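## Task

On the third level of the supply shelving (counting the lowest as level one), a scrub sponge rests on top of a parts box. Get that parts box into the cart's uppermost tray. When finished, the sponge must still be on that third level and must not overhang its front edge, and every other item from that level must also still be on it. The robot must not topple or be left leaning, or the attempt fails.

## Robot and tools

ROBOT. A Dexmate Vega in simulation: a wheeled base (two steering, driven front wheels and a free rear caster), a torso of three links folding in a Z (hip, knee, waist), two seven-joint arms each ending in a two-finger gripper, and a head. Cameras: head_camera (896x560), left_wrist_camera and right_wrist_camera (672x420); a wrist camera sits on the back of its hand. From above the robot is 0.70 m long and 0.63 m wide (0.91 m with arms folded); its front edge lies 0.35 m ahead of the base origin. It rests on only three wheels, so nothing prevents it from tipping; a fallen robot stays down.

FRAMES. Base frame, metres: origin on the floor on the centre line at the turning point (0.185 m behind the front axle), x forward, y left, z up. left_hand and right_hand are printed in this frame: a point between the fingers 0.033 m back from the closed tips; fingers run along the hand's z axis, close along its y, the camera side faces -x. Printed hand positions get less accurate at long reach. base_odometry is in the frame the base had at scene start and only counts wheel rotation (slip counts as travel); heading in rad, left positive.

move. One action per call. Either "base" and/or "joints" (optionally with "speeds" and "min_time_s"), or "target" by itself. Parts start together and may finish at different times. "cameras" picks the returned images (omitted or ["all"]: all three; []: none). A move with no action only reports state and images.
- base: an object with exactly one key, each a relative offset from where the base now is, not a pose. translate_m: straight drive in m, forward positive, -2 to 2. strafe_m: sideways drive in m, left positive, -2 to 2 (heading may drift ~0.02 rad). rotate_rad: turn in place in rad, counter-clockwise from above positive, -3.2 to 3.2. The front wheels first steer toward a new direction (about 0.5 s, up to 1.1 s).
- joints: an object keyed by joint name, each an absolute angle in rad; unnamed joints keep their old targets. Torso: torso_hip_rad 0 to 1.57, torso_knee_rad 0 to 3.141, torso_waist_rad -1.57 to 1.57 (chest forward lean = knee - hip - waist). Left arm: left_shoulder_pitch_rad ±3.041 (positive lowers the arm), left_shoulder_yaw_rad -0.423 to 1.523, left_upper_arm_roll_rad ±3.041, left_elbow_rad -3.041 to 0.214 (0 straight, negative bends up), left_forearm_roll_rad ±3.041, left_wrist_pitch_rad ±1.366 (positive tips hand down), left_wrist_yaw_rad -1.348 to 1.087 (positive turns left), left_gripper_rad 0 to 0.785 (per-finger angle, 0 closed). The right_ keys mirror these, but right_shoulder_pitch_rad and right_wrist_pitch_rad lower with NEGATIVE values, right_shoulder_yaw_rad is -1.523 to 0.423 and right_wrist_yaw_rad -1.087 to 1.348. Head: head_pan_rad ±2.792 (left positive), head_tilt_rad ±1.483, head_camera_tilt_rad -1.483 to 1.378 (positive looks down). Torso presets (hip, knee, waist): stand 0.469, 1.617, 1.048 (start); stand_high 0.78, 1.57, 0.44; lean_20 0.52, 1.05, 0.18; lean_45 0.52, 1.05, -0.26; low_lean_45 0, 0, -0.79. Folded arms, in key order shoulder pitch to wrist yaw: left 1, 0.5, -0.6, -2.5, 0, -0.9, 0; right -1, -0.5, 0.6, -2.5, 0, 0.9, 0. Fold before low_lean_45.
- target: moves one hand to an absolute pose. side "left" or "right"; x, y, z in m in the base frame (-3 to 3); pitch_deg -30 to 95 (90 fingers down, 0 level); heading_deg (0 fingers forward, counter-clockwise positive) and roll_deg (default 0, jaw level) within ±360; line_only true demands a straight path or refusal. The pose is checked against the robot only, never the scene.
- speeds: per-call caps keyed like base: translate_m and strafe_m 0.04 to 0.3 m/s, rotate_rad 0.1 to 0.6 rad/s.
- min_time_s: 0.1 to 8 s, a lower bound on each arm and head motion's duration.

RESULTS. "move" reads done or the worst status. base_status, joint_status, left_hand_status, right_hand_status: done, off_target (may still push), contact_stop or contact_stop_at_<key> (arm halted against something; back away at once), time_out, not_followed, unfinished, limit_stop_at_motor_heat; hands: reached (within 10 mm, 2°), short (resend if "short (part of ...)"), refused with reason. "joint command not followed" or "pose unreachable" means a self-collision check held the arm. turned_by_wheels and turned_by_imu give turn since the last result; an imu turn above 0.03 rad after a straight or sideways drive suggests a bump. base_tilt gives lean in degrees. on_its_own lists unrequested motion. MOTOR HOT and OVER-TEMPERATURE FAULT warn of heat; TORQUE FAULT freezes an arm for 10 s. "pictures" names the image order.

wait: seconds 0 to 10, commands nothing. zoom_image: camera and region [x0, y0, x1, y1] in pixels of that camera's latest image, at most 504x504. read_manual: licence texts only. finished_scene: scene 1 to 3, ends the scene permanently; the box, sponge and shelf items must stay correct afterwards.

CAUTIONS. A refused call cancels the rest of that reply's robot calls in the scene; an invalid one does not. The base keeps pushing when it hits furniture. Never let the arms collide or squeeze each other, including fingers. Open finger gap ≈ 0.24 x angle - 0.002 m at the hand point; the gripper angle does not reveal a grip. Keep loads under about 4 kg, avoid long stretched holds (heat), and avoid drops, releasing moving items, slams and hard shoves; keep the sponge and neighbours on the shelf.

Each tool is called after "Request:" by a JSON object that holds its "op" and its "data", one argument or row to a line.

## Session

Request:
{"op": "move", "data": {
  "cameras": ["head_camera"]
}}

Request:
{"op": "move", "data": {
  "joints": {"head_pan_rad": 1.6},
  "cameras": ["head_camera"]
}}

Request:
{"op": "move", "data": {
  "joints": {"head_pan_rad": -1.5},
  "cameras": ["head_camera"]
}}

Scene clock: 0.00 s.
Joint torques (N m): no reading
base_odometry: x=+0.000 y=+0.000 heading=+0.000
turned_by_wheels: +0.000
turned_by_imu: +0.000
base_tilt: forward=+0.1 right=+0.2
base_status: not commanded
joint_positions: torso_hip_rad=+0.469 torso_knee_rad=+1.617 torso_waist_rad=+1.048 left_shoulder_pitch_rad=+2.198 left_shoulder_yaw_rad=+0.003 left_upper_arm_roll_rad=+0.005 left_elbow_rad=-1.088 left_forearm_roll_rad=-0.002 left_wrist_pitch_rad=-0.498 left_wrist_yaw_rad=-0.008 left_gripper_rad=+0.005 right_shoulder_pitch_rad=-2.186 right_shoulder_yaw_rad=+0.017 right_upper_arm_roll_rad=+0.012 right_elbow_rad=-1.116 right_forearm_roll_rad=-0.006 right_wrist_pitch_rad=+0.502 right_wrist_yaw_rad=+0.010 right_gripper_rad=+0.005 head_pan_rad=+0.000 head_tilt_rad=+0.000 head_camera_tilt_rad=+0.000
joint_status: not commanded
chest: x=-0.0111 y=+0.0000 z=+1.4155 quat_wxyz=(+0.999, +0.000, +0.050, +0.000) (m; base frame)
left_hand: x=+0.1936 y=+0.2243 z=+0.6017 quat_wxyz=(+0.416, +0.003, +0.909, -0.006) pitch_deg=+40.8 heading_deg=-0.9 roll_deg=-0.6 back=up (m; base frame)
right_hand: x=+0.2193 y=-0.2262 z=+0.6163 quat_wxyz=(+0.436, +0.005, +0.900, +0.003) pitch_deg=+38.2 heading_deg=+0.0 roll_deg=+0.7 back=up (m; base frame)
pictures: head_camera
camera_calibration:
head_camera: T_world_to_cam=[[0.00635491, -0.999789, 0.0195168, 0.0000776566], [-0.0957157, -0.0200358, -0.995207, 1.51469], [0.995388, 0.00445638, -0.0958229, 0.181486], [0, 0, 0, 1]] pos_world=[-0.0356701, 0.0296169, 1.52482]

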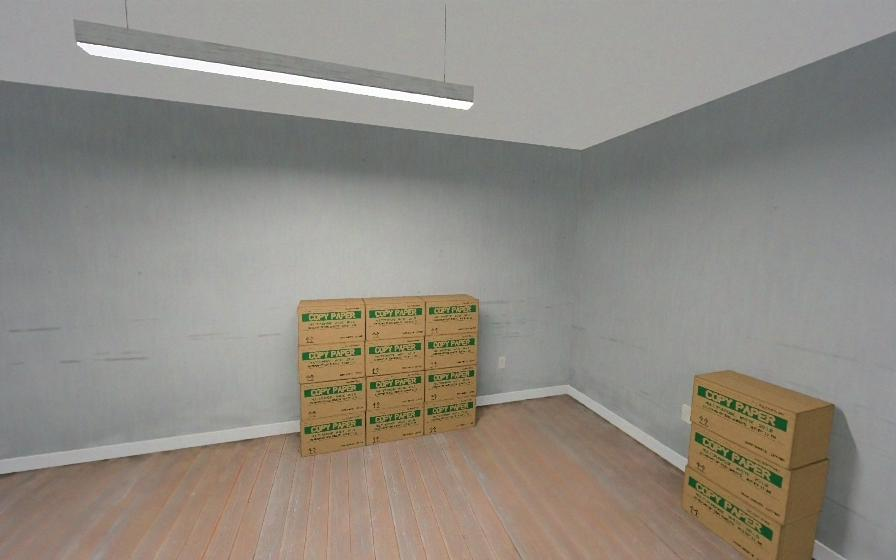

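Scene clock: 1.73 s.
Joint torques (N m): left_arm=[7.13 0.61 1.39 -4.69 -0.17 -3.01 -0.11] | right_arm=[-4.73 -0.64 1.08 -5.1 -0.12 3.14 0.11]
move: done
base_odometry: x=+0.000 y=+0.000 heading=+0.000
turned_by_wheels: +0.000
turned_by_imu: +0.000
base_tilt: forward=+0.1 right=+0.3
base_status: not commanded
joint_positions: torso_hip_rad=+0.469 torso_knee_rad=+1.617 torso_waist_rad=+1.048 left_shoulder_pitch_rad=+2.198 left_shoulder_yaw_rad=+0.003 left_upper_arm_roll_rad=+0.005 left_elbow_rad=-1.088 left_forearm_roll_rad=-0.002 left_wrist_pitch_rad=-0.498 left_wrist_yaw_rad=-0.008 left_gripper_rad=+0.005 right_shoulder_pitch_rad=-2.186 right_shoulder_yaw_rad=+0.017 right_upper_arm_roll_rad=+0.012 right_elbow_rad=-1.116 right_forearm_roll_rad=-0.006 right_wrist_pitch_rad=+0.502 right_wrist_yaw_rad=+0.010 right_gripper_rad=+0.005 head_pan_rad=+1.599 head_tilt_rad=+0.000 head_camera_tilt_rad=+0.000
joint_status: all done
chest: x=-0.0111 y=+0.0000 z=+1.4155 quat_wxyz=(+0.999, +0.000, +0.050, +0.000) (m; base frame)
left_hand: x=+0.1936 y=+0.2243 z=+0.6017 quat_wxyz=(+0.416, +0.003, +0.909, -0.006) pitch_deg=+40.8 heading_deg=-0.9 roll_deg=-0.6 back=up (m; base frame)
right_hand: x=+0.2193 y=-0.2262 z=+0.6163 quat_wxyz=(+0.436, +0.005, +0.900, +0.003) pitch_deg=+38.2 heading_deg=+0.0 roll_deg=+0.7 back=up (m; base frame)
pictures: head_camera
camera_calibration:
head_camera: T_world_to_cam=[[0.996261, 0.0328314, -0.07991, 0.224944], [-0.0801088, 0.00478456, -0.996775, 1.51823], [-0.0323432, 0.999449, 0.00739675, -0.051997], [0, 0, 0, 1]] pos_world=[-0.104161, 0.0373191, 1.53169]

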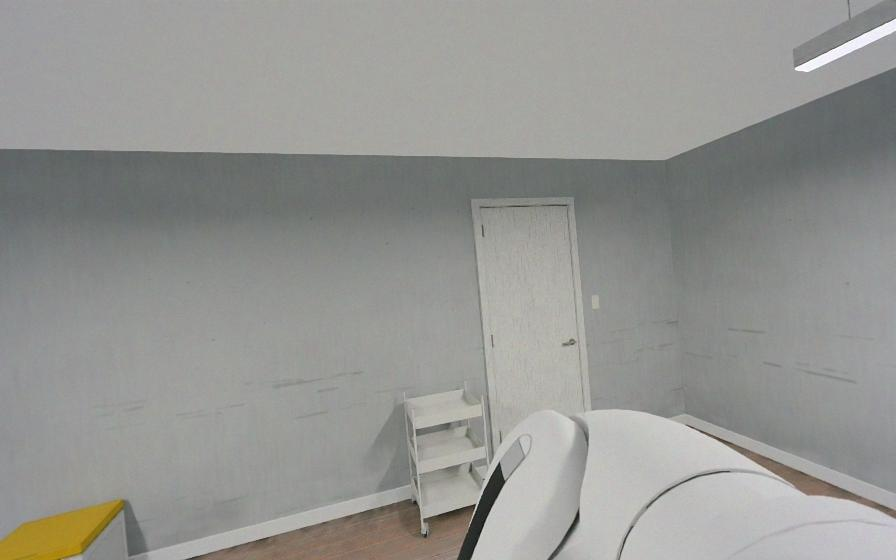

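Scene clock: 4.47 s.
Joint torques (N m): left_arm=[7.37 0.28 1.35 -4.18 -0.08 -2.91 0.02] | right_arm=[-4 -0.01 0.32 -5.02 0.12 3.33 0.16]
move: done
base_odometry: x=+0.000 y=+0.000 heading=+0.000
turned_by_wheels: +0.000
turned_by_imu: +0.001
base_tilt: forward=+0.2 right=+0.3
base_status: not commanded
joint_positions: torso_hip_rad=+0.469 torso_knee_rad=+1.617 torso_waist_rad=+1.048 left_shoulder_pitch_rad=+2.198 left_shoulder_yaw_rad=+0.003 left_upper_arm_roll_rad=+0.005 left_elbow_rad=-1.088 left_forearm_roll_rad=-0.002 left_wrist_pitch_rad=-0.498 left_wrist_yaw_rad=-0.008 left_gripper_rad=+0.005 right_shoulder_pitch_rad=-2.186 right_shoulder_yaw_rad=+0.017 right_upper_arm_roll_rad=+0.012 right_elbow_rad=-1.116 right_forearm_roll_rad=-0.006 right_wrist_pitch_rad=+0.502 right_wrist_yaw_rad=+0.010 right_gripper_rad=+0.005 head_pan_rad=-1.499 head_tilt_rad=+0.000 head_camera_tilt_rad=+0.000
joint_status: all done
chest: x=-0.0111 y=+0.0000 z=+1.4155 quat_wxyz=(+0.999, +0.000, +0.050, +0.000) (m; base frame)
left_hand: x=+0.1936 y=+0.2243 z=+0.6017 quat_wxyz=(+0.416, +0.003, +0.909, -0.006) pitch_deg=+40.8 heading_deg=-0.9 roll_deg=-0.6 back=up (m; base frame)
right_hand: x=+0.2193 y=-0.2262 z=+0.6163 quat_wxyz=(+0.436, +0.005, +0.900, +0.003) pitch_deg=+38.2 heading_deg=+0.0 roll_deg=+0.7 back=up (m; base frame)
pictures: head_camera
camera_calibration:
head_camera: T_world_to_cam=[[-0.989934, -0.0757461, 0.119553, -0.226192], [-0.119467, -0.00567775, -0.992822, 1.5092], [0.0758811, -0.997111, -0.00342855, -0.0274888], [0, 0, 0, 1]] pos_world=[-0.0415299, -0.0359737, 1.52532]

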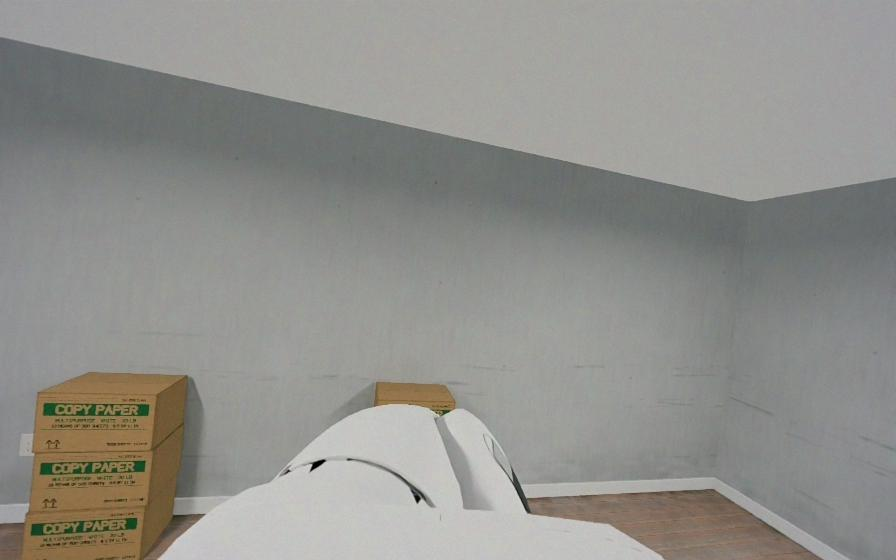

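Request:
{"op": "move", "data": {
  "base": {"rotate_rad": 2.9},
  "joints": {"head_pan_rad": 0},
  "cameras": ["head_camera"]
}}

Scene clock: 11.20 s.
Joint torques (N m): left_arm=[7.73 0.06 1.17 -3.63 -0.05 -2.89 0.01] | right_arm=[-4.55 -0.9 0.37 -5.47 -0.16 3.48 0.07]
move: done
base_odometry: x=+0.000 y=+0.002 heading=+2.898
turned_by_wheels: +2.898
turned_by_imu: +2.822
base_tilt: forward=+0.2 right=+0.4
base_status: done
joint_positions: torso_hip_rad=+0.469 torso_knee_rad=+1.617 torso_waist_rad=+1.048 left_shoulder_pitch_rad=+2.198 left_shoulder_yaw_rad=+0.003 left_upper_arm_roll_rad=+0.005 left_elbow_rad=-1.088 left_forearm_roll_rad=-0.002 left_wrist_pitch_rad=-0.498 left_wrist_yaw_rad=-0.008 left_gripper_rad=+0.005 right_shoulder_pitch_rad=-2.186 right_shoulder_yaw_rad=+0.017 right_upper_arm_roll_rad=+0.012 right_elbow_rad=-1.116 right_forearm_roll_rad=-0.006 right_wrist_pitch_rad=+0.502 right_wrist_yaw_rad=+0.010 right_gripper_rad=+0.005 head_pan_rad=-0.001 head_tilt_rad=+0.000 head_camera_tilt_rad=+0.000
joint_status: all done
chest: x=-0.0111 y=+0.0000 z=+1.4155 quat_wxyz=(+0.999, +0.000, +0.050, +0.000) (m; base frame)
left_hand: x=+0.1936 y=+0.2243 z=+0.6017 quat_wxyz=(+0.416, +0.003, +0.909, -0.006) pitch_deg=+40.8 heading_deg=-0.9 roll_deg=-0.6 back=up (m; base frame)
right_hand: x=+0.2193 y=-0.2262 z=+0.6163 quat_wxyz=(+0.436, +0.005, +0.900, +0.003) pitch_deg=+38.2 heading_deg=+0.0 roll_deg=+0.7 back=up (m; base frame)
pictures: head_camera
camera_calibration:
head_camera: T_world_to_cam=[[0.00565913, -0.999792, 0.0195918, -0.0000617643], [-0.0957297, -0.0200437, -0.995206, 1.51459], [0.995391, 0.00375649, -0.0958232, 0.181496], [0, 0, 0, 1]] pos_world=[-0.0356678, 0.0296145, 1.52472]

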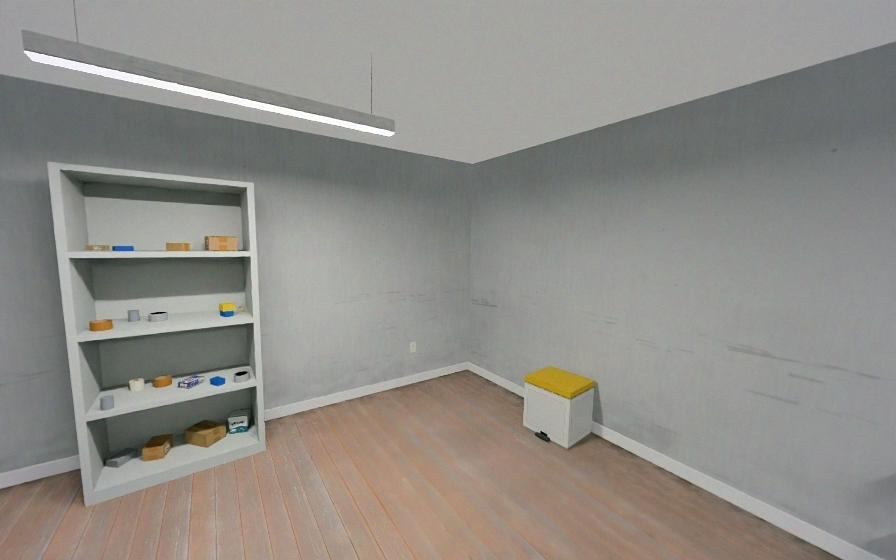

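Request:
{"op": "move", "data": {
  "base": {"rotate_rad": 0.642},
  "cameras": []
}}

Request:
{"op": "move", "data": {
  "base": {"translate_m": 1.4},
  "joints": {"left_shoulder_pitch_rad": 1, "left_shoulder_yaw_rad": 0.5, "left_upper_arm_roll_rad": -0.6, "left_elbow_rad": -2.5, "left_forearm_roll_rad": 0, "left_wrist_pitch_rad": -0.9, "left_wrist_yaw_rad": 0},
  "cameras": []
}}

Request:
{"op": "move", "data": {
  "joints": {"right_shoulder_pitch_rad": -1.366, "right_shoulder_yaw_rad": -0.738, "right_upper_arm_roll_rad": 0.123, "right_elbow_rad": -2.5, "right_forearm_roll_rad": 1.306, "right_wrist_pitch_rad": -1.34, "right_wrist_yaw_rad": -0.5, "torso_hip_rad": 1.0, "torso_knee_rad": 2.4, "torso_waist_rad": 1.05, "right_gripper_rad": 0.55, "head_camera_tilt_rad": 0.2},
  "cameras": ["head_camera", "right_wrist_camera"]
}}

Scene clock: 15.73 s.
Joint torques (N m): left_arm=[7.98 0.32 1.08 -4.9 0.06 -2.32 0.01] | right_arm=[-5.57 0.13 0.25 -5.42 -0.04 3.15 0.07]
move: done
base_odometry: x=+0.000 y=+0.002 heading=-2.744
turned_by_wheels: +0.641
turned_by_imu: +0.625
base_tilt: forward=+0.0 right=+0.3
base_status: done
joint_positions: torso_hip_rad=+0.469 torso_knee_rad=+1.617 torso_waist_rad=+1.048 left_shoulder_pitch_rad=+2.198 left_shoulder_yaw_rad=+0.003 left_upper_arm_roll_rad=+0.005 left_elbow_rad=-1.088 left_forearm_roll_rad=-0.002 left_wrist_pitch_rad=-0.498 left_wrist_yaw_rad=-0.008 left_gripper_rad=+0.005 right_shoulder_pitch_rad=-2.186 right_shoulder_yaw_rad=+0.017 right_upper_arm_roll_rad=+0.012 right_elbow_rad=-1.116 right_forearm_roll_rad=-0.006 right_wrist_pitch_rad=+0.502 right_wrist_yaw_rad=+0.010 right_gripper_rad=+0.005 head_pan_rad=-0.001 head_tilt_rad=+0.000 head_camera_tilt_rad=+0.000
joint_status: not commanded
chest: x=-0.0111 y=+0.0000 z=+1.4155 quat_wxyz=(+0.999, +0.000, +0.050, +0.000) (m; base frame)
left_hand: x=+0.1936 y=+0.2243 z=+0.6017 quat_wxyz=(+0.416, +0.003, +0.909, -0.006) pitch_deg=+40.8 heading_deg=-0.9 roll_deg=-0.6 back=up (m; base frame)
right_hand: x=+0.2193 y=-0.2262 z=+0.6163 quat_wxyz=(+0.436, +0.005, +0.900, +0.003) pitch_deg=+38.2 heading_deg=+0.0 roll_deg=+0.7 back=up (m; base frame)
pictures: none
No camera images: "cameras" was empty.

Scene clock: 22.33 s.
Joint torques (N m): left_arm=[-12.09 12.11 -1.66 1.55 -0.34 3.1 0.27] | right_arm=[-5.8 1.85 0.02 -5.63 -0.38 2.91 0.16]
move: done
base_odometry: x=-1.292 y=-0.539 heading=-2.743
turned_by_wheels: +0.001
turned_by_imu: -0.002
base_tilt: forward=+0.2 right=+0.3
base_status: done
joint_positions: torso_hip_rad=+0.469 torso_knee_rad=+1.617 torso_waist_rad=+1.048 left_shoulder_pitch_rad=+1.003 left_shoulder_yaw_rad=+0.499 left_upper_arm_roll_rad=-0.598 left_elbow_rad=-2.497 left_forearm_roll_rad=+0.000 left_wrist_pitch_rad=-0.899 left_wrist_yaw_rad=+0.000 left_gripper_rad=+0.005 right_shoulder_pitch_rad=-2.186 right_shoulder_yaw_rad=+0.017 right_upper_arm_roll_rad=+0.012 right_elbow_rad=-1.116 right_forearm_roll_rad=-0.006 right_wrist_pitch_rad=+0.502 right_wrist_yaw_rad=+0.010 right_gripper_rad=+0.005 head_pan_rad=-0.001 head_tilt_rad=+0.000 head_camera_tilt_rad=+0.000
joint_status: all done
chest: x=-0.0111 y=+0.0000 z=+1.4155 quat_wxyz=(+0.999, +0.000, +0.050, +0.000) (m; base frame)
left_hand: x=-0.0216 y=+0.1545 z=+1.7178 quat_wxyz=(+0.840, +0.204, -0.396, +0.309) pitch_deg=-37.1 heading_deg=-132.5 roll_deg=-7.1 back=down (m; base frame)
right_hand: x=+0.2194 y=-0.2262 z=+0.6162 quat_wxyz=(+0.436, +0.005, +0.900, +0.003) pitch_deg=+38.2 heading_deg=+0.0 roll_deg=+0.7 back=up (m; base frame)
pictures: none
No camera images: "cameras" was empty.

Scene clock: 29.93 s.
Joint torques (N m): left_arm=[-11.27 11.4 -3.05 0 -0.85 2.34 0.43] | right_arm=[14.94 -6.41 9.01 -8.96 0.25 1.52 -0.53]
move: done
base_odometry: x=-1.292 y=-0.539 heading=-2.743
turned_by_wheels: +0.000
turned_by_imu: +0.002
base_tilt: forward=+0.1 right=+0.3
base_status: not commanded
joint_positions: torso_hip_rad=+1.000 torso_knee_rad=+2.400 torso_waist_rad=+1.050 left_shoulder_pitch_rad=+1.000 left_shoulder_yaw_rad=+0.500 left_upper_arm_roll_rad=-0.600 left_elbow_rad=-2.500 left_forearm_roll_rad=+0.000 left_wrist_pitch_rad=-0.900 left_wrist_yaw_rad=+0.000 left_gripper_rad=+0.005 right_shoulder_pitch_rad=-1.369 right_shoulder_yaw_rad=-0.735 right_upper_arm_roll_rad=+0.122 right_elbow_rad=-2.495 right_forearm_roll_rad=+1.302 right_wrist_pitch_rad=-1.335 right_wrist_yaw_rad=-0.498 right_gripper_rad=+0.550 head_pan_rad=-0.001 head_tilt_rad=+0.000 head_camera_tilt_rad=+0.199
joint_status: all done
chest: x=+0.0344 y=+0.0000 z=+1.5369 quat_wxyz=(+0.985, +0.000, +0.174, +0.000) (m; base frame)
left_hand: x=+0.0967 y=+0.1532 z=+1.8318 quat_wxyz=(+0.882, +0.242, -0.291, +0.282) pitch_deg=-45.6 heading_deg=-122.5 roll_deg=-22.1 back=down (m; base frame)
right_hand: x=+0.5252 y=-0.1677 z=+1.1339 quat_wxyz=(+0.382, -0.213, +0.897, +0.067) pitch_deg=+44.4 heading_deg=+23.4 roll_deg=-3.4 back=up (m; base frame)
pictures: head_camera, right_wrist_camera
camera_calibration:
head_camera: T_world_to_cam=[[0.0135033, -0.999796, 0.0150179, 0.00443338], [-0.518613, -0.019844, -0.854778, 1.42284], [0.854902, 0.00375384, -0.518776, 0.813093], [0, 0, 0, 1]] pos_world=[0.0427269, 0.029615, 1.63796]
right_wrist_camera: T_world_to_cam=[[0.411104, -0.907324, 0.088072, -0.475871], [-0.706601, -0.37821, -0.598058, 1.03732], [0.575942, 0.183632, -0.796599, 0.786644], [0, 0, 0, 1]] pos_world=[0.475543, -0.183898, 1.28893]

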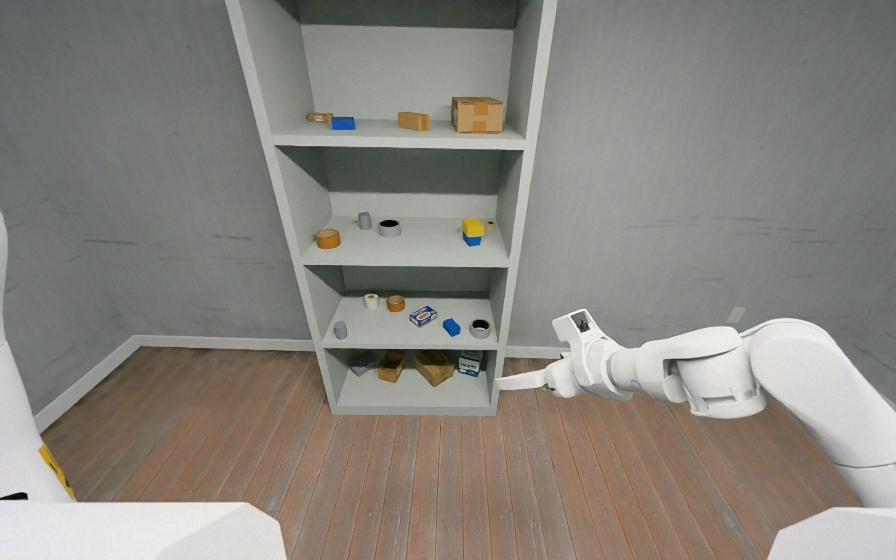

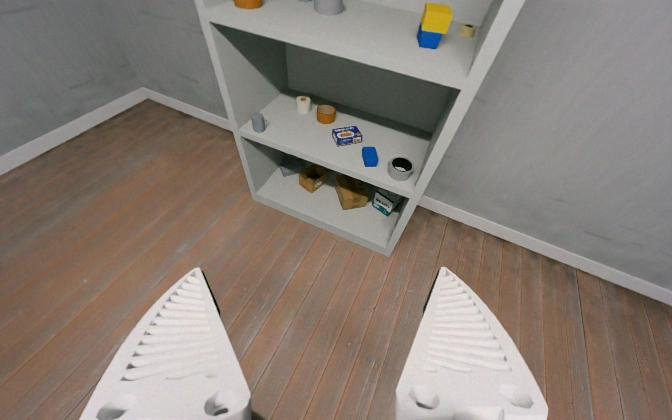

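Request:
{"op": "move", "data": {
  "joints": {"right_shoulder_pitch_rad": -1.2, "right_shoulder_yaw_rad": -0.1, "right_upper_arm_roll_rad": 0, "right_elbow_rad": -2.1, "right_forearm_roll_rad": 0, "right_wrist_pitch_rad": -0.9, "right_wrist_yaw_rad": 0.1},
  "cameras": ["head_camera"]
}}

Request:
{"op": "zoom_image", "data": {
  "camera": "head_camera",
  "region": [400, 180, 540, 280]
}}

Scene clock: 37.33 s.
Joint torques (N m): left_arm=[-11.13 11.24 -2.74 0.04 -0.81 2.66 0.41] | right_arm=[17.47 -0.27 -1.67 -7.4 0.07 3.72 0.3]
move: done
base_odometry: x=-1.292 y=-0.539 heading=-2.743
turned_by_wheels: +0.000
turned_by_imu: +0.002
base_tilt: forward=+0.2 right=+0.3
base_status: not commanded
joint_positions: torso_hip_rad=+1.000 torso_knee_rad=+2.400 torso_waist_rad=+1.050 left_shoulder_pitch_rad=+1.000 left_shoulder_yaw_rad=+0.500 left_upper_arm_roll_rad=-0.600 left_elbow_rad=-2.500 left_forearm_roll_rad=+0.000 left_wrist_pitch_rad=-0.900 left_wrist_yaw_rad=+0.000 left_gripper_rad=+0.005 right_shoulder_pitch_rad=-1.201 right_shoulder_yaw_rad=-0.103 right_upper_arm_roll_rad=+0.001 right_elbow_rad=-2.102 right_forearm_roll_rad=+0.006 right_wrist_pitch_rad=-0.903 right_wrist_yaw_rad=+0.097 right_gripper_rad=+0.550 head_pan_rad=-0.001 head_tilt_rad=+0.000 head_camera_tilt_rad=+0.199
joint_status: all done
chest: x=+0.0344 y=+0.0000 z=+1.5369 quat_wxyz=(+0.985, +0.000, +0.174, +0.000) (m; base frame)
left_hand: x=+0.0967 y=+0.1532 z=+1.8318 quat_wxyz=(+0.882, +0.242, -0.291, +0.282) pitch_deg=-45.6 heading_deg=-122.5 roll_deg=-22.1 back=down (m; base frame)
right_hand: x=+0.7381 y=-0.2283 z=+1.1848 quat_wxyz=(+0.569, -0.056, +0.820, -0.001) pitch_deg=+20.6 heading_deg=+3.8 roll_deg=-3.9 back=up (m; base frame)
pictures: head_camera
camera_calibration:
head_camera: T_world_to_cam=[[0.0135046, -0.999796, 0.0150156, 0.00443708], [-0.518686, -0.019843, -0.854734, 1.42277], [0.854858, 0.00375444, -0.518848, 0.813214], [0, 0, 0, 1]] pos_world=[0.0427265, 0.029615, 1.63796]

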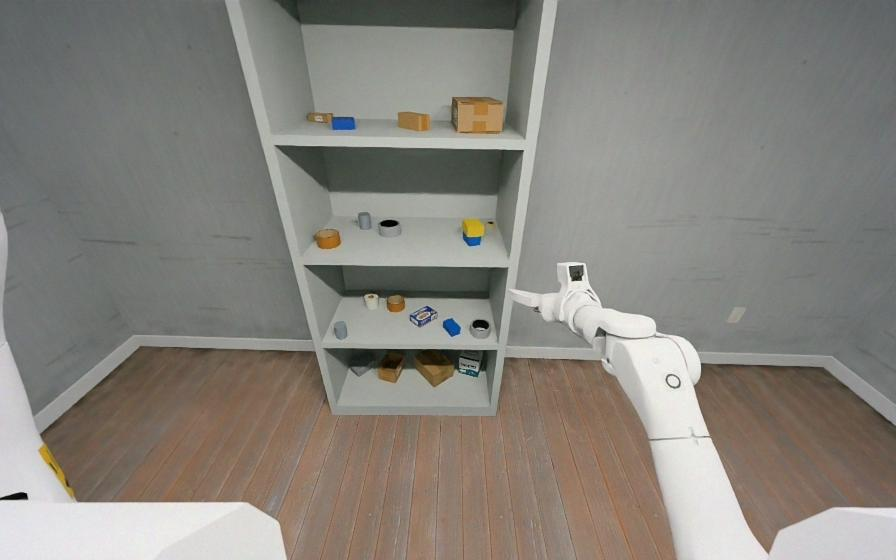

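Scaled by 3.600 from the camera's 896x560 image, which has a finer 960x600 frame.

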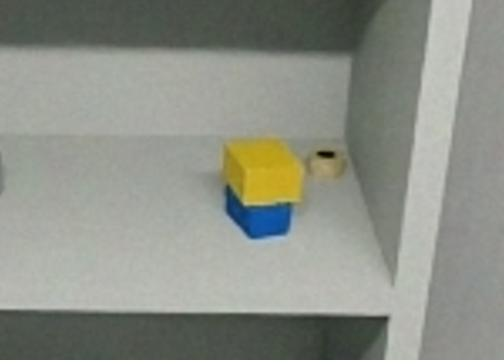

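Request:
{"op": "move", "data": {
  "target": {"side": "right", "x": 0.58, "y": -0.15, "z": 1.13, "pitch_deg": 42, "heading_deg": 20},
  "cameras": []
}}

Request:
{"op": "move", "data": {
  "base": {"translate_m": 0.6},
  "cameras": ["head_camera", "right_wrist_camera"]
}}

Request:
{"op": "zoom_image", "data": {
  "camera": "head_camera",
  "region": [430, 220, 590, 340]
}}

Request:
{"op": "zoom_image", "data": {
  "camera": "right_wrist_camera",
  "region": [200, 0, 500, 240]
}}

Scene clock: 44.60 s.
Joint torques (N m): left_arm=[-11.1 11.45 -2.94 -1.73 -0.78 2.75 0.5] | right_arm=[16.43 -5.34 1.36 -5.98 0.09 2.43 -0.62]
move: done
base_odometry: x=-1.292 y=-0.539 heading=-2.743
turned_by_wheels: +0.000
turned_by_imu: +0.002
base_tilt: forward=+0.2 right=+0.3
base_status: not commanded
joint_positions: torso_hip_rad=+1.000 torso_knee_rad=+2.400 torso_waist_rad=+1.050 left_shoulder_pitch_rad=+1.000 left_shoulder_yaw_rad=+0.500 left_upper_arm_roll_rad=-0.600 left_elbow_rad=-2.500 left_forearm_roll_rad=+0.000 left_wrist_pitch_rad=-0.900 left_wrist_yaw_rad=+0.000 left_gripper_rad=+0.005 right_shoulder_pitch_rad=-1.229 right_shoulder_yaw_rad=-0.531 right_upper_arm_roll_rad=-0.006 right_elbow_rad=-2.375 right_forearm_roll_rad=+1.158 right_wrist_pitch_rad=-1.366 right_wrist_yaw_rad=-0.556 right_gripper_rad=+0.550 head_pan_rad=-0.001 head_tilt_rad=+0.000 head_camera_tilt_rad=+0.199
joint_status: not commanded
chest: x=+0.0344 y=+0.0000 z=+1.5369 quat_wxyz=(+0.985, +0.000, +0.174, +0.000) (m; base frame)
left_hand: x=+0.0967 y=+0.1532 z=+1.8318 quat_wxyz=(+0.882, +0.242, -0.291, +0.282) pitch_deg=-45.6 heading_deg=-122.5 roll_deg=-22.1 back=down (m; base frame)
right_hand: x=+0.5804 y=-0.1502 z=+1.1300 quat_wxyz=(+0.401, -0.158, +0.900, +0.071) pitch_deg=+41.9 heading_deg=+20.0 roll_deg=+0.0 back=up (m; base frame)
right_hand_status: reached (straight line, planned for 5.1 s): 0 mm and 0.1 deg off.
pictures: none
No camera images: "cameras" was empty.

Scene clock: 48.90 s.
Joint torques (N m): left_arm=[-10.17 10.93 -2.31 0.16 -0.94 2.43 0.48] | right_arm=[14.68 -4.08 2.33 -4.05 0.09 1.95 -0.53]
move: done
base_odometry: x=-1.845 y=-0.771 heading=-2.742
turned_by_wheels: +0.001
turned_by_imu: -0.001
base_tilt: forward=+0.2 right=+0.3
base_status: done
joint_positions: torso_hip_rad=+1.000 torso_knee_rad=+2.400 torso_waist_rad=+1.050 left_shoulder_pitch_rad=+1.000 left_shoulder_yaw_rad=+0.500 left_upper_arm_roll_rad=-0.600 left_elbow_rad=-2.500 left_forearm_roll_rad=+0.000 left_wrist_pitch_rad=-0.900 left_wrist_yaw_rad=+0.000 left_gripper_rad=+0.005 right_shoulder_pitch_rad=-1.229 right_shoulder_yaw_rad=-0.533 right_upper_arm_roll_rad=-0.006 right_elbow_rad=-2.375 right_forearm_roll_rad=+1.164 right_wrist_pitch_rad=-1.366 right_wrist_yaw_rad=-0.560 right_gripper_rad=+0.550 head_pan_rad=-0.001 head_tilt_rad=+0.000 head_camera_tilt_rad=+0.199
joint_status: not commanded
chest: x=+0.0344 y=+0.0000 z=+1.5369 quat_wxyz=(+0.985, +0.000, +0.174, +0.000) (m; base frame)
left_hand: x=+0.0967 y=+0.1532 z=+1.8318 quat_wxyz=(+0.882, +0.242, -0.291, +0.282) pitch_deg=-45.6 heading_deg=-122.5 roll_deg=-22.1 back=down (m; base frame)
right_hand: x=+0.5799 y=-0.1501 z=+1.1299 quat_wxyz=(+0.400, -0.159, +0.900, +0.071) pitch_deg=+42.0 heading_deg=+20.0 roll_deg=+0.0 back=up (m; base frame)
pictures: head_camera, right_wrist_camera
camera_calibration:
head_camera: T_world_to_cam=[[0.0135055, -0.999796, 0.0150172, 0.00443448], [-0.518686, -0.0198449, -0.854734, 1.42277], [0.854858, 0.00375446, -0.518848, 0.813214], [0, 0, 0, 1]] pos_world=[0.0427265, 0.029615, 1.63796]
right_wrist_camera: T_world_to_cam=[[0.316858, -0.94741, 0.0449041, -0.384552], [-0.725564, -0.27261, -0.631854, 1.1452], [0.610866, 0.167627, -0.773785, 0.7002], [0, 0, 0, 1]] pos_world=[0.525034, -0.169508, 1.28267]

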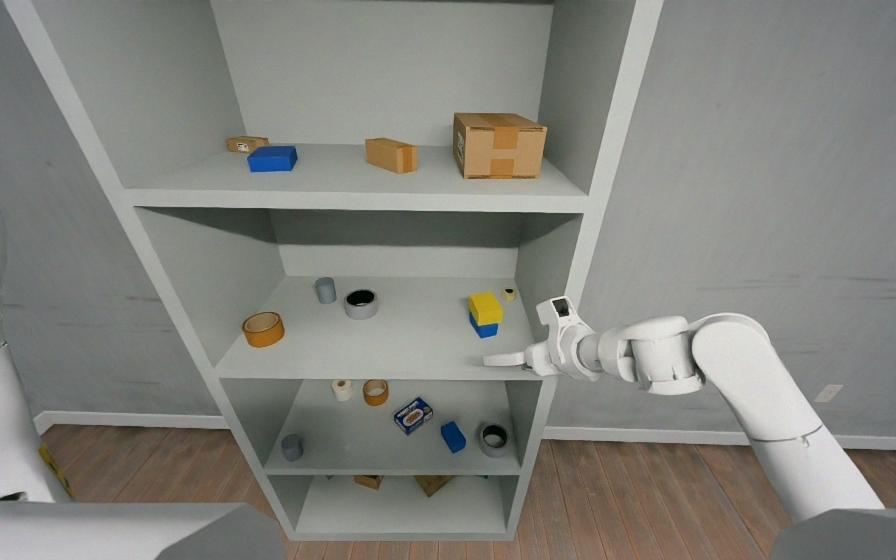

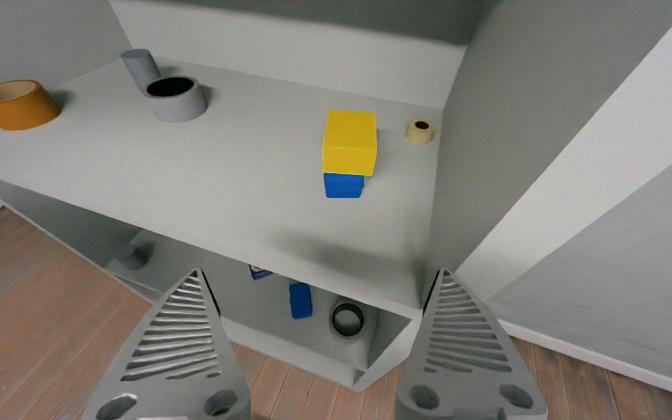

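Scaled by 3.150 from the camera's 896x560 image, which has a finer 960x600 frame.

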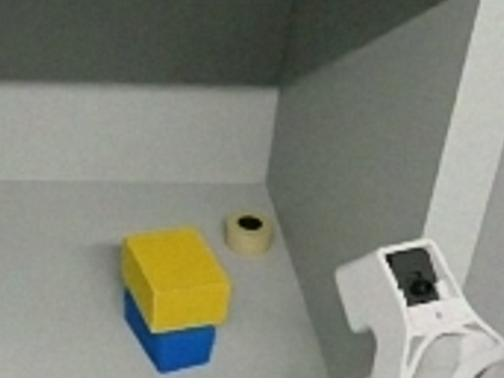

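Scaled by 1.680 from the camera's 672x420 image, which has a finer 960x600 frame.

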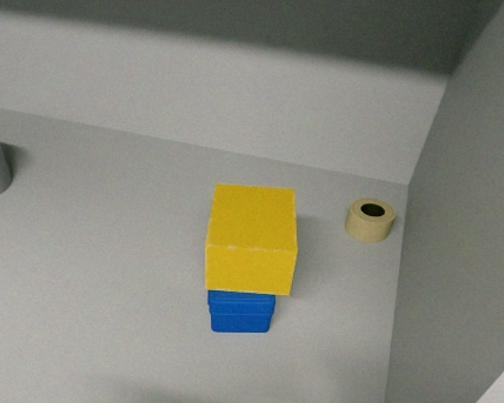

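Request:
{"op": "move", "data": {
  "target": {"side": "right", "x": 0.56, "y": -0.155, "z": 1.15, "pitch_deg": 45, "heading_deg": 13},
  "cameras": []
}}

Request:
{"op": "move", "data": {
  "base": {"strafe_m": 0.08},
  "cameras": []
}}

Request:
{"op": "move", "data": {
  "base": {"translate_m": 0.18},
  "speeds": {"translate_m": 0.1},
  "joints": {"head_camera_tilt_rad": 0.35, "head_pan_rad": -0.2},
  "cameras": ["head_camera", "right_wrist_camera"]
}}

Request:
{"op": "zoom_image", "data": {
  "camera": "head_camera",
  "region": [360, 180, 560, 340]
}}

Request:
{"op": "zoom_image", "data": {
  "camera": "right_wrist_camera",
  "region": [200, 100, 500, 340]
}}

Scene clock: 54.80 s.
Joint torques (N m): left_arm=[-9.99 10.64 -2.38 0.34 -1.03 2.3 0.6] | right_arm=[16.91 -6.81 5.55 -8.02 0.1 1.42 -0.54]
move: done
base_odometry: x=-1.845 y=-0.771 heading=-2.742
turned_by_wheels: +0.000
turned_by_imu: +0.002
base_tilt: forward=+0.1 right=+0.3
base_status: not commanded
joint_positions: torso_hip_rad=+1.000 torso_knee_rad=+2.400 torso_waist_rad=+1.050 left_shoulder_pitch_rad=+1.000 left_shoulder_yaw_rad=+0.500 left_upper_arm_roll_rad=-0.600 left_elbow_rad=-2.500 left_forearm_roll_rad=+0.000 left_wrist_pitch_rad=-0.900 left_wrist_yaw_rad=+0.000 left_gripper_rad=+0.005 right_shoulder_pitch_rad=-1.025 right_shoulder_yaw_rad=-1.079 right_upper_arm_roll_rad=-0.375 right_elbow_rad=-2.429 right_forearm_roll_rad=+1.839 right_wrist_pitch_rad=-0.777 right_wrist_yaw_rad=-1.083 right_gripper_rad=+0.550 head_pan_rad=-0.001 head_tilt_rad=+0.000 head_camera_tilt_rad=+0.199
joint_status: not commanded
chest: x=+0.0344 y=+0.0000 z=+1.5369 quat_wxyz=(+0.985, +0.000, +0.174, +0.000) (m; base frame)
left_hand: x=+0.0967 y=+0.1532 z=+1.8318 quat_wxyz=(+0.882, +0.242, -0.291, +0.282) pitch_deg=-45.6 heading_deg=-122.5 roll_deg=-22.1 back=down (m; base frame)
right_hand: x=+0.5605 y=-0.1538 z=+1.1504 quat_wxyz=(+0.381, -0.106, +0.917, +0.044) pitch_deg=+44.9 heading_deg=+13.2 roll_deg=+0.0 back=up (m; base frame)
right_hand_status: reached (straight line, planned for 2.5 s): 1 mm and 0.3 deg off.
pictures: none
No camera images: "cameras" was empty.

Scene clock: 58.13 s.
Joint torques (N m): left_arm=[-9.64 11.16 -2.01 -0.06 -0.88 2.51 0.38] | right_arm=[17.93 -6.33 4.99 -6.72 -0.25 2.54 -0.43]
move: done
base_odometry: x=-1.815 y=-0.844 heading=-2.743
turned_by_wheels: +0.000
turned_by_imu: +0.003
base_tilt: forward=+0.2 right=+0.3
base_status: done
joint_positions: torso_hip_rad=+1.000 torso_knee_rad=+2.400 torso_waist_rad=+1.050 left_shoulder_pitch_rad=+1.000 left_shoulder_yaw_rad=+0.500 left_upper_arm_roll_rad=-0.600 left_elbow_rad=-2.500 left_forearm_roll_rad=+0.000 left_wrist_pitch_rad=-0.900 left_wrist_yaw_rad=+0.000 left_gripper_rad=+0.005 right_shoulder_pitch_rad=-1.023 right_shoulder_yaw_rad=-1.083 right_upper_arm_roll_rad=-0.378 right_elbow_rad=-2.429 right_forearm_roll_rad=+1.844 right_wrist_pitch_rad=-0.772 right_wrist_yaw_rad=-1.087 right_gripper_rad=+0.550 head_pan_rad=-0.001 head_tilt_rad=+0.000 head_camera_tilt_rad=+0.199
joint_status: not commanded
chest: x=+0.0344 y=+0.0000 z=+1.5369 quat_wxyz=(+0.985, +0.000, +0.174, +0.000) (m; base frame)
left_hand: x=+0.0966 y=+0.1532 z=+1.8318 quat_wxyz=(+0.882, +0.242, -0.291, +0.282) pitch_deg=-45.6 heading_deg=-122.5 roll_deg=-22.0 back=down (m; base frame)
right_hand: x=+0.5599 y=-0.1550 z=+1.1498 quat_wxyz=(+0.380, -0.105, +0.918, +0.043) pitch_deg=+45.0 heading_deg=+13.0 roll_deg=+0.0 back=up (m; base frame)
pictures: none
No camera images: "cameras" was empty.

Scene clock: 61.73 s.
Joint torques (N m): left_arm=[-10.56 11.21 -2.2 -0.34 -0.91 2.67 0.51] | right_arm=[15.11 -5.05 4.65 -7.4 -0.25 1.25 -0.44]
move: done
base_odometry: x=-1.980 y=-0.915 heading=-2.743
turned_by_wheels: -0.001
turned_by_imu: +0.003
base_tilt: forward=+0.2 right=+0.4
base_status: done
joint_positions: torso_hip_rad=+1.000 torso_knee_rad=+2.400 torso_waist_rad=+1.050 left_shoulder_pitch_rad=+1.000 left_shoulder_yaw_rad=+0.500 left_upper_arm_roll_rad=-0.600 left_elbow_rad=-2.500 left_forearm_roll_rad=+0.000 left_wrist_pitch_rad=-0.900 left_wrist_yaw_rad=+0.000 left_gripper_rad=+0.005 right_shoulder_pitch_rad=-1.023 right_shoulder_yaw_rad=-1.083 right_upper_arm_roll_rad=-0.378 right_elbow_rad=-2.429 right_forearm_roll_rad=+1.844 right_wrist_pitch_rad=-0.772 right_wrist_yaw_rad=-1.087 right_gripper_rad=+0.550 head_pan_rad=-0.199 head_tilt_rad=+0.000 head_camera_tilt_rad=+0.349
joint_status: all done
chest: x=+0.0344 y=+0.0000 z=+1.5369 quat_wxyz=(+0.985, +0.000, +0.174, +0.000) (m; base frame)
left_hand: x=+0.0966 y=+0.1532 z=+1.8318 quat_wxyz=(+0.882, +0.242, -0.291, +0.282) pitch_deg=-45.6 heading_deg=-122.5 roll_deg=-22.0 back=down (m; base frame)
right_hand: x=+0.5599 y=-0.1550 z=+1.1498 quat_wxyz=(+0.380, -0.105, +0.918, +0.043) pitch_deg=+45.0 heading_deg=+13.0 roll_deg=+0.0 back=up (m; base frame)
pictures: head_camera, right_wrist_camera
camera_calibration:
head_camera: T_world_to_cam=[[-0.16992, -0.982157, 0.0805915, -0.104293], [-0.637987, 0.0473092, -0.768592, 1.28174], [0.751065, -0.182016, -0.634642, 0.999189], [0, 0, 0, 1]] pos_world=[0.0495587, 0.0187978, 1.62767]
right_wrist_camera: T_world_to_cam=[[0.201598, -0.978379, 0.0461863, -0.325535], [-0.784665, -0.189545, -0.590231, 1.1401], [0.586224, 0.0827485, -0.805912, 0.766286], [0, 0, 0, 1]] pos_world=[0.511006, -0.165806, 1.30552]

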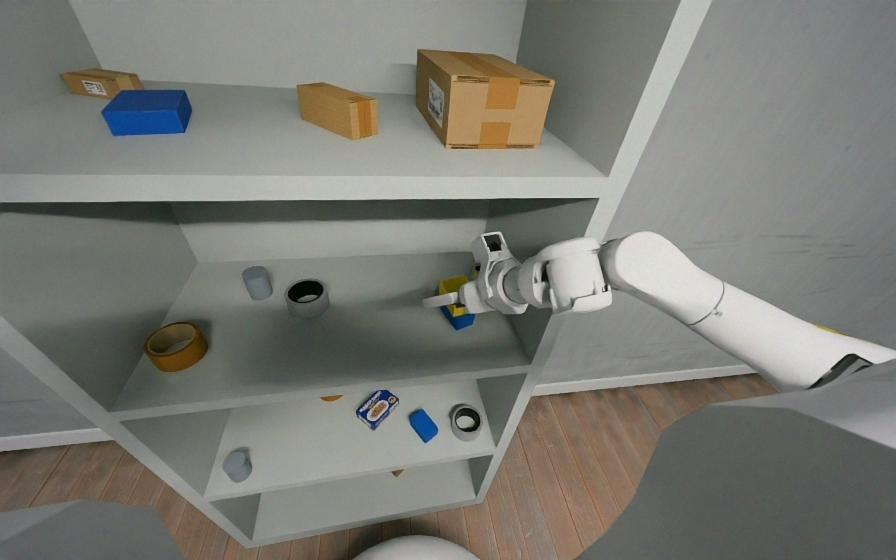

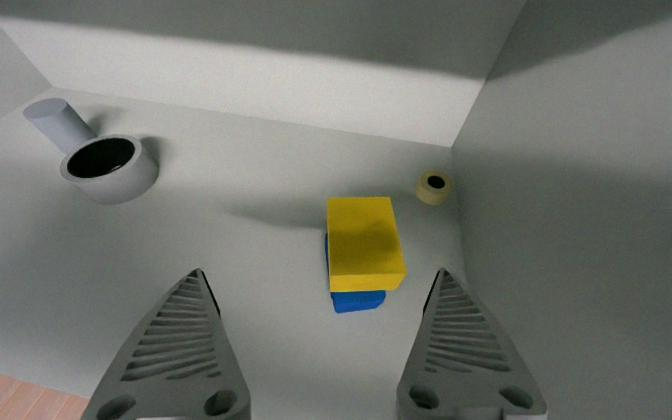

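Scaled by 2.520 from the camera's 896x560 image, which has a finer 960x600 frame.

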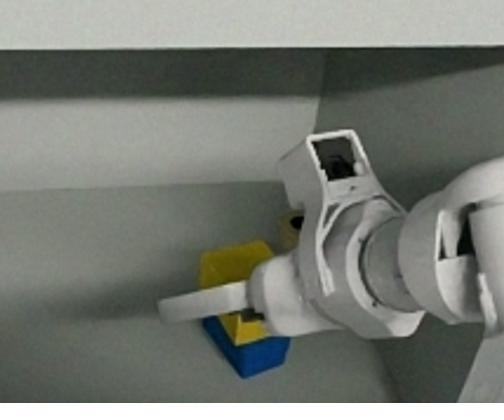

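Scaled by 1.680 from the camera's 672x420 image, which has a finer 960x600 frame.

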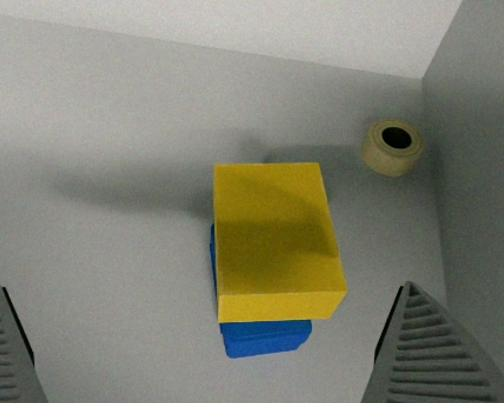

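Request:
{"op": "move", "data": {
  "target": {"side": "right", "x": 0.668, "y": -0.175, "z": 1.125, "pitch_deg": 47, "heading_deg": 14},
  "cameras": []
}}

Request:
{"op": "move", "data": {
  "target": {"side": "right", "x": 0.668, "y": -0.175, "z": 1.052, "pitch_deg": 50, "heading_deg": 14},
  "cameras": ["head_camera", "right_wrist_camera"]
}}

Request:
{"op": "zoom_image", "data": {
  "camera": "head_camera",
  "region": [400, 220, 540, 340]
}}

Scene clock: 65.77 s.
Joint torques (N m): left_arm=[-10.78 11.77 -2.22 -0.2 -0.96 2.35 0.48] | right_arm=[19.39 -3.88 6.03 -3.22 -0.17 1.77 0.22]
move: done
base_odometry: x=-1.980 y=-0.915 heading=-2.743
turned_by_wheels: +0.000
turned_by_imu: +0.001
base_tilt: forward=+0.1 right=+0.3
base_status: not commanded
joint_positions: torso_hip_rad=+1.000 torso_knee_rad=+2.400 torso_waist_rad=+1.050 left_shoulder_pitch_rad=+1.000 left_shoulder_yaw_rad=+0.500 left_upper_arm_roll_rad=-0.600 left_elbow_rad=-2.500 left_forearm_roll_rad=+0.000 left_wrist_pitch_rad=-0.900 left_wrist_yaw_rad=+0.000 left_gripper_rad=+0.005 right_shoulder_pitch_rad=-0.714 right_shoulder_yaw_rad=-0.916 right_upper_arm_roll_rad=-0.557 right_elbow_rad=-2.001 right_forearm_roll_rad=+1.655 right_wrist_pitch_rad=-0.947 right_wrist_yaw_rad=-0.820 right_gripper_rad=+0.550 head_pan_rad=-0.199 head_tilt_rad=+0.000 head_camera_tilt_rad=+0.349
joint_status: not commanded
chest: x=+0.0344 y=+0.0000 z=+1.5369 quat_wxyz=(+0.985, +0.000, +0.174, +0.000) (m; base frame)
left_hand: x=+0.0966 y=+0.1532 z=+1.8318 quat_wxyz=(+0.882, +0.242, -0.291, +0.282) pitch_deg=-45.6 heading_deg=-122.5 roll_deg=-22.0 back=down (m; base frame)
right_hand: x=+0.6667 y=-0.1749 z=+1.1251 quat_wxyz=(+0.364, -0.113, +0.923, +0.045) pitch_deg=+47.0 heading_deg=+14.0 roll_deg=+0.0 back=up (m; base frame)
right_hand_status: reached (straight line, planned for 1.7 s): 1 mm and 0.0 deg off.
pictures: none
No camera images: "cameras" was empty.

Scene clock: 68.00 s.
Joint torques (N m): left_arm=[-10.16 11.28 -1.8 -0.71 -0.96 2.59 0.45] | right_arm=[10.7 -1.27 5.16 -4.49 -0.18 2.54 0.33]
move: done
base_odometry: x=-1.980 y=-0.915 heading=-2.743
turned_by_wheels: +0.000
turned_by_imu: +0.001
base_tilt: forward=+0.1 right=+0.3
base_status: not commanded
joint_positions: torso_hip_rad=+1.000 torso_knee_rad=+2.400 torso_waist_rad=+1.050 left_shoulder_pitch_rad=+1.000 left_shoulder_yaw_rad=+0.500 left_upper_arm_roll_rad=-0.600 left_elbow_rad=-2.500 left_forearm_roll_rad=+0.000 left_wrist_pitch_rad=-0.900 left_wrist_yaw_rad=+0.000 left_gripper_rad=+0.005 right_shoulder_pitch_rad=-0.727 right_shoulder_yaw_rad=-0.859 right_upper_arm_roll_rad=-0.654 right_elbow_rad=-1.871 right_forearm_roll_rad=+1.488 right_wrist_pitch_rad=-0.903 right_wrist_yaw_rad=-0.694 right_gripper_rad=+0.550 head_pan_rad=-0.199 head_tilt_rad=+0.000 head_camera_tilt_rad=+0.349
joint_status: not commanded
chest: x=+0.0344 y=+0.0000 z=+1.5369 quat_wxyz=(+0.985, +0.000, +0.174, +0.000) (m; base frame)
left_hand: x=+0.0966 y=+0.1532 z=+1.8318 quat_wxyz=(+0.882, +0.242, -0.291, +0.282) pitch_deg=-45.6 heading_deg=-122.5 roll_deg=-22.0 back=down (m; base frame)
right_hand: x=+0.6681 y=-0.1751 z=+1.0544 quat_wxyz=(+0.340, -0.114, +0.932, +0.042) pitch_deg=+49.9 heading_deg=+14.0 roll_deg=+0.0 back=up (m; base frame)
right_hand_status: reached (straight line, planned for 0.9 s): 2 mm and 0.1 deg off.
pictures: head_camera, right_wrist_camera
camera_calibration:
head_camera: T_world_to_cam=[[-0.16992, -0.982157, 0.0805915, -0.104293], [-0.637987, 0.0473092, -0.768592, 1.28174], [0.751065, -0.182016, -0.634642, 0.999189], [0, 0, 0, 1]] pos_world=[0.0495587, 0.0187978, 1.62767]
right_wrist_camera: T_world_to_cam=[[0.222148, -0.973824, 0.0481337, -0.377506], [-0.827158, -0.214367, -0.519476, 1.11434], [0.516197, 0.0755866, -0.853128, 0.722915], [0, 0, 0, 1]] pos_world=[0.63243, -0.18339, 1.21378]

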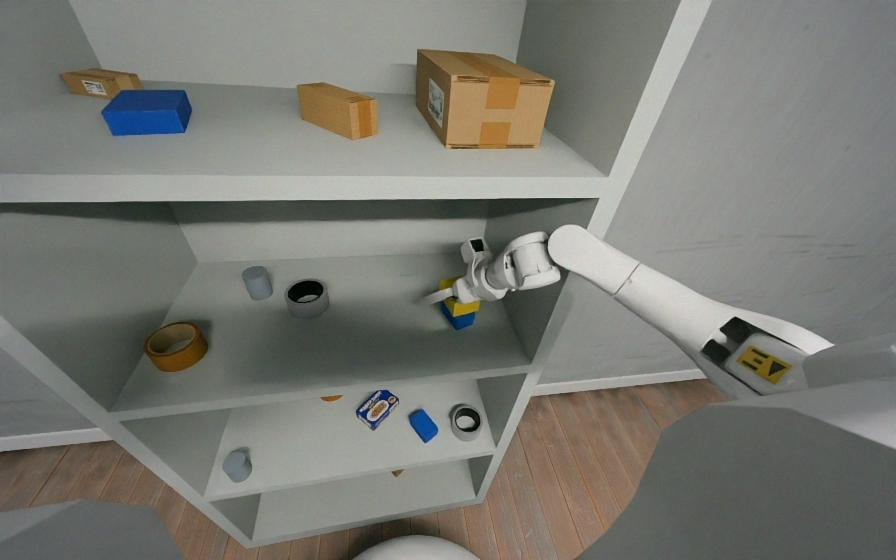

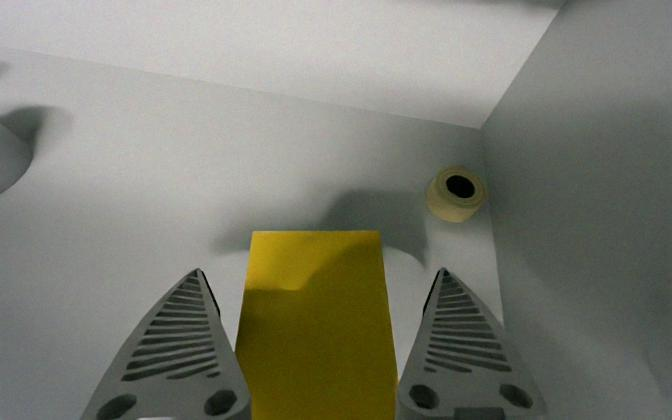

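Scaled by 3.600 from the camera's 896x560 image, which has a finer 960x600 frame.

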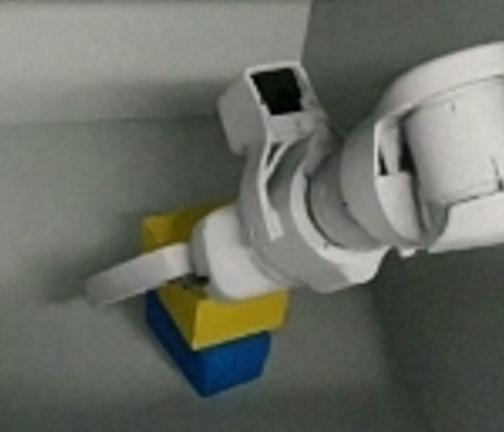

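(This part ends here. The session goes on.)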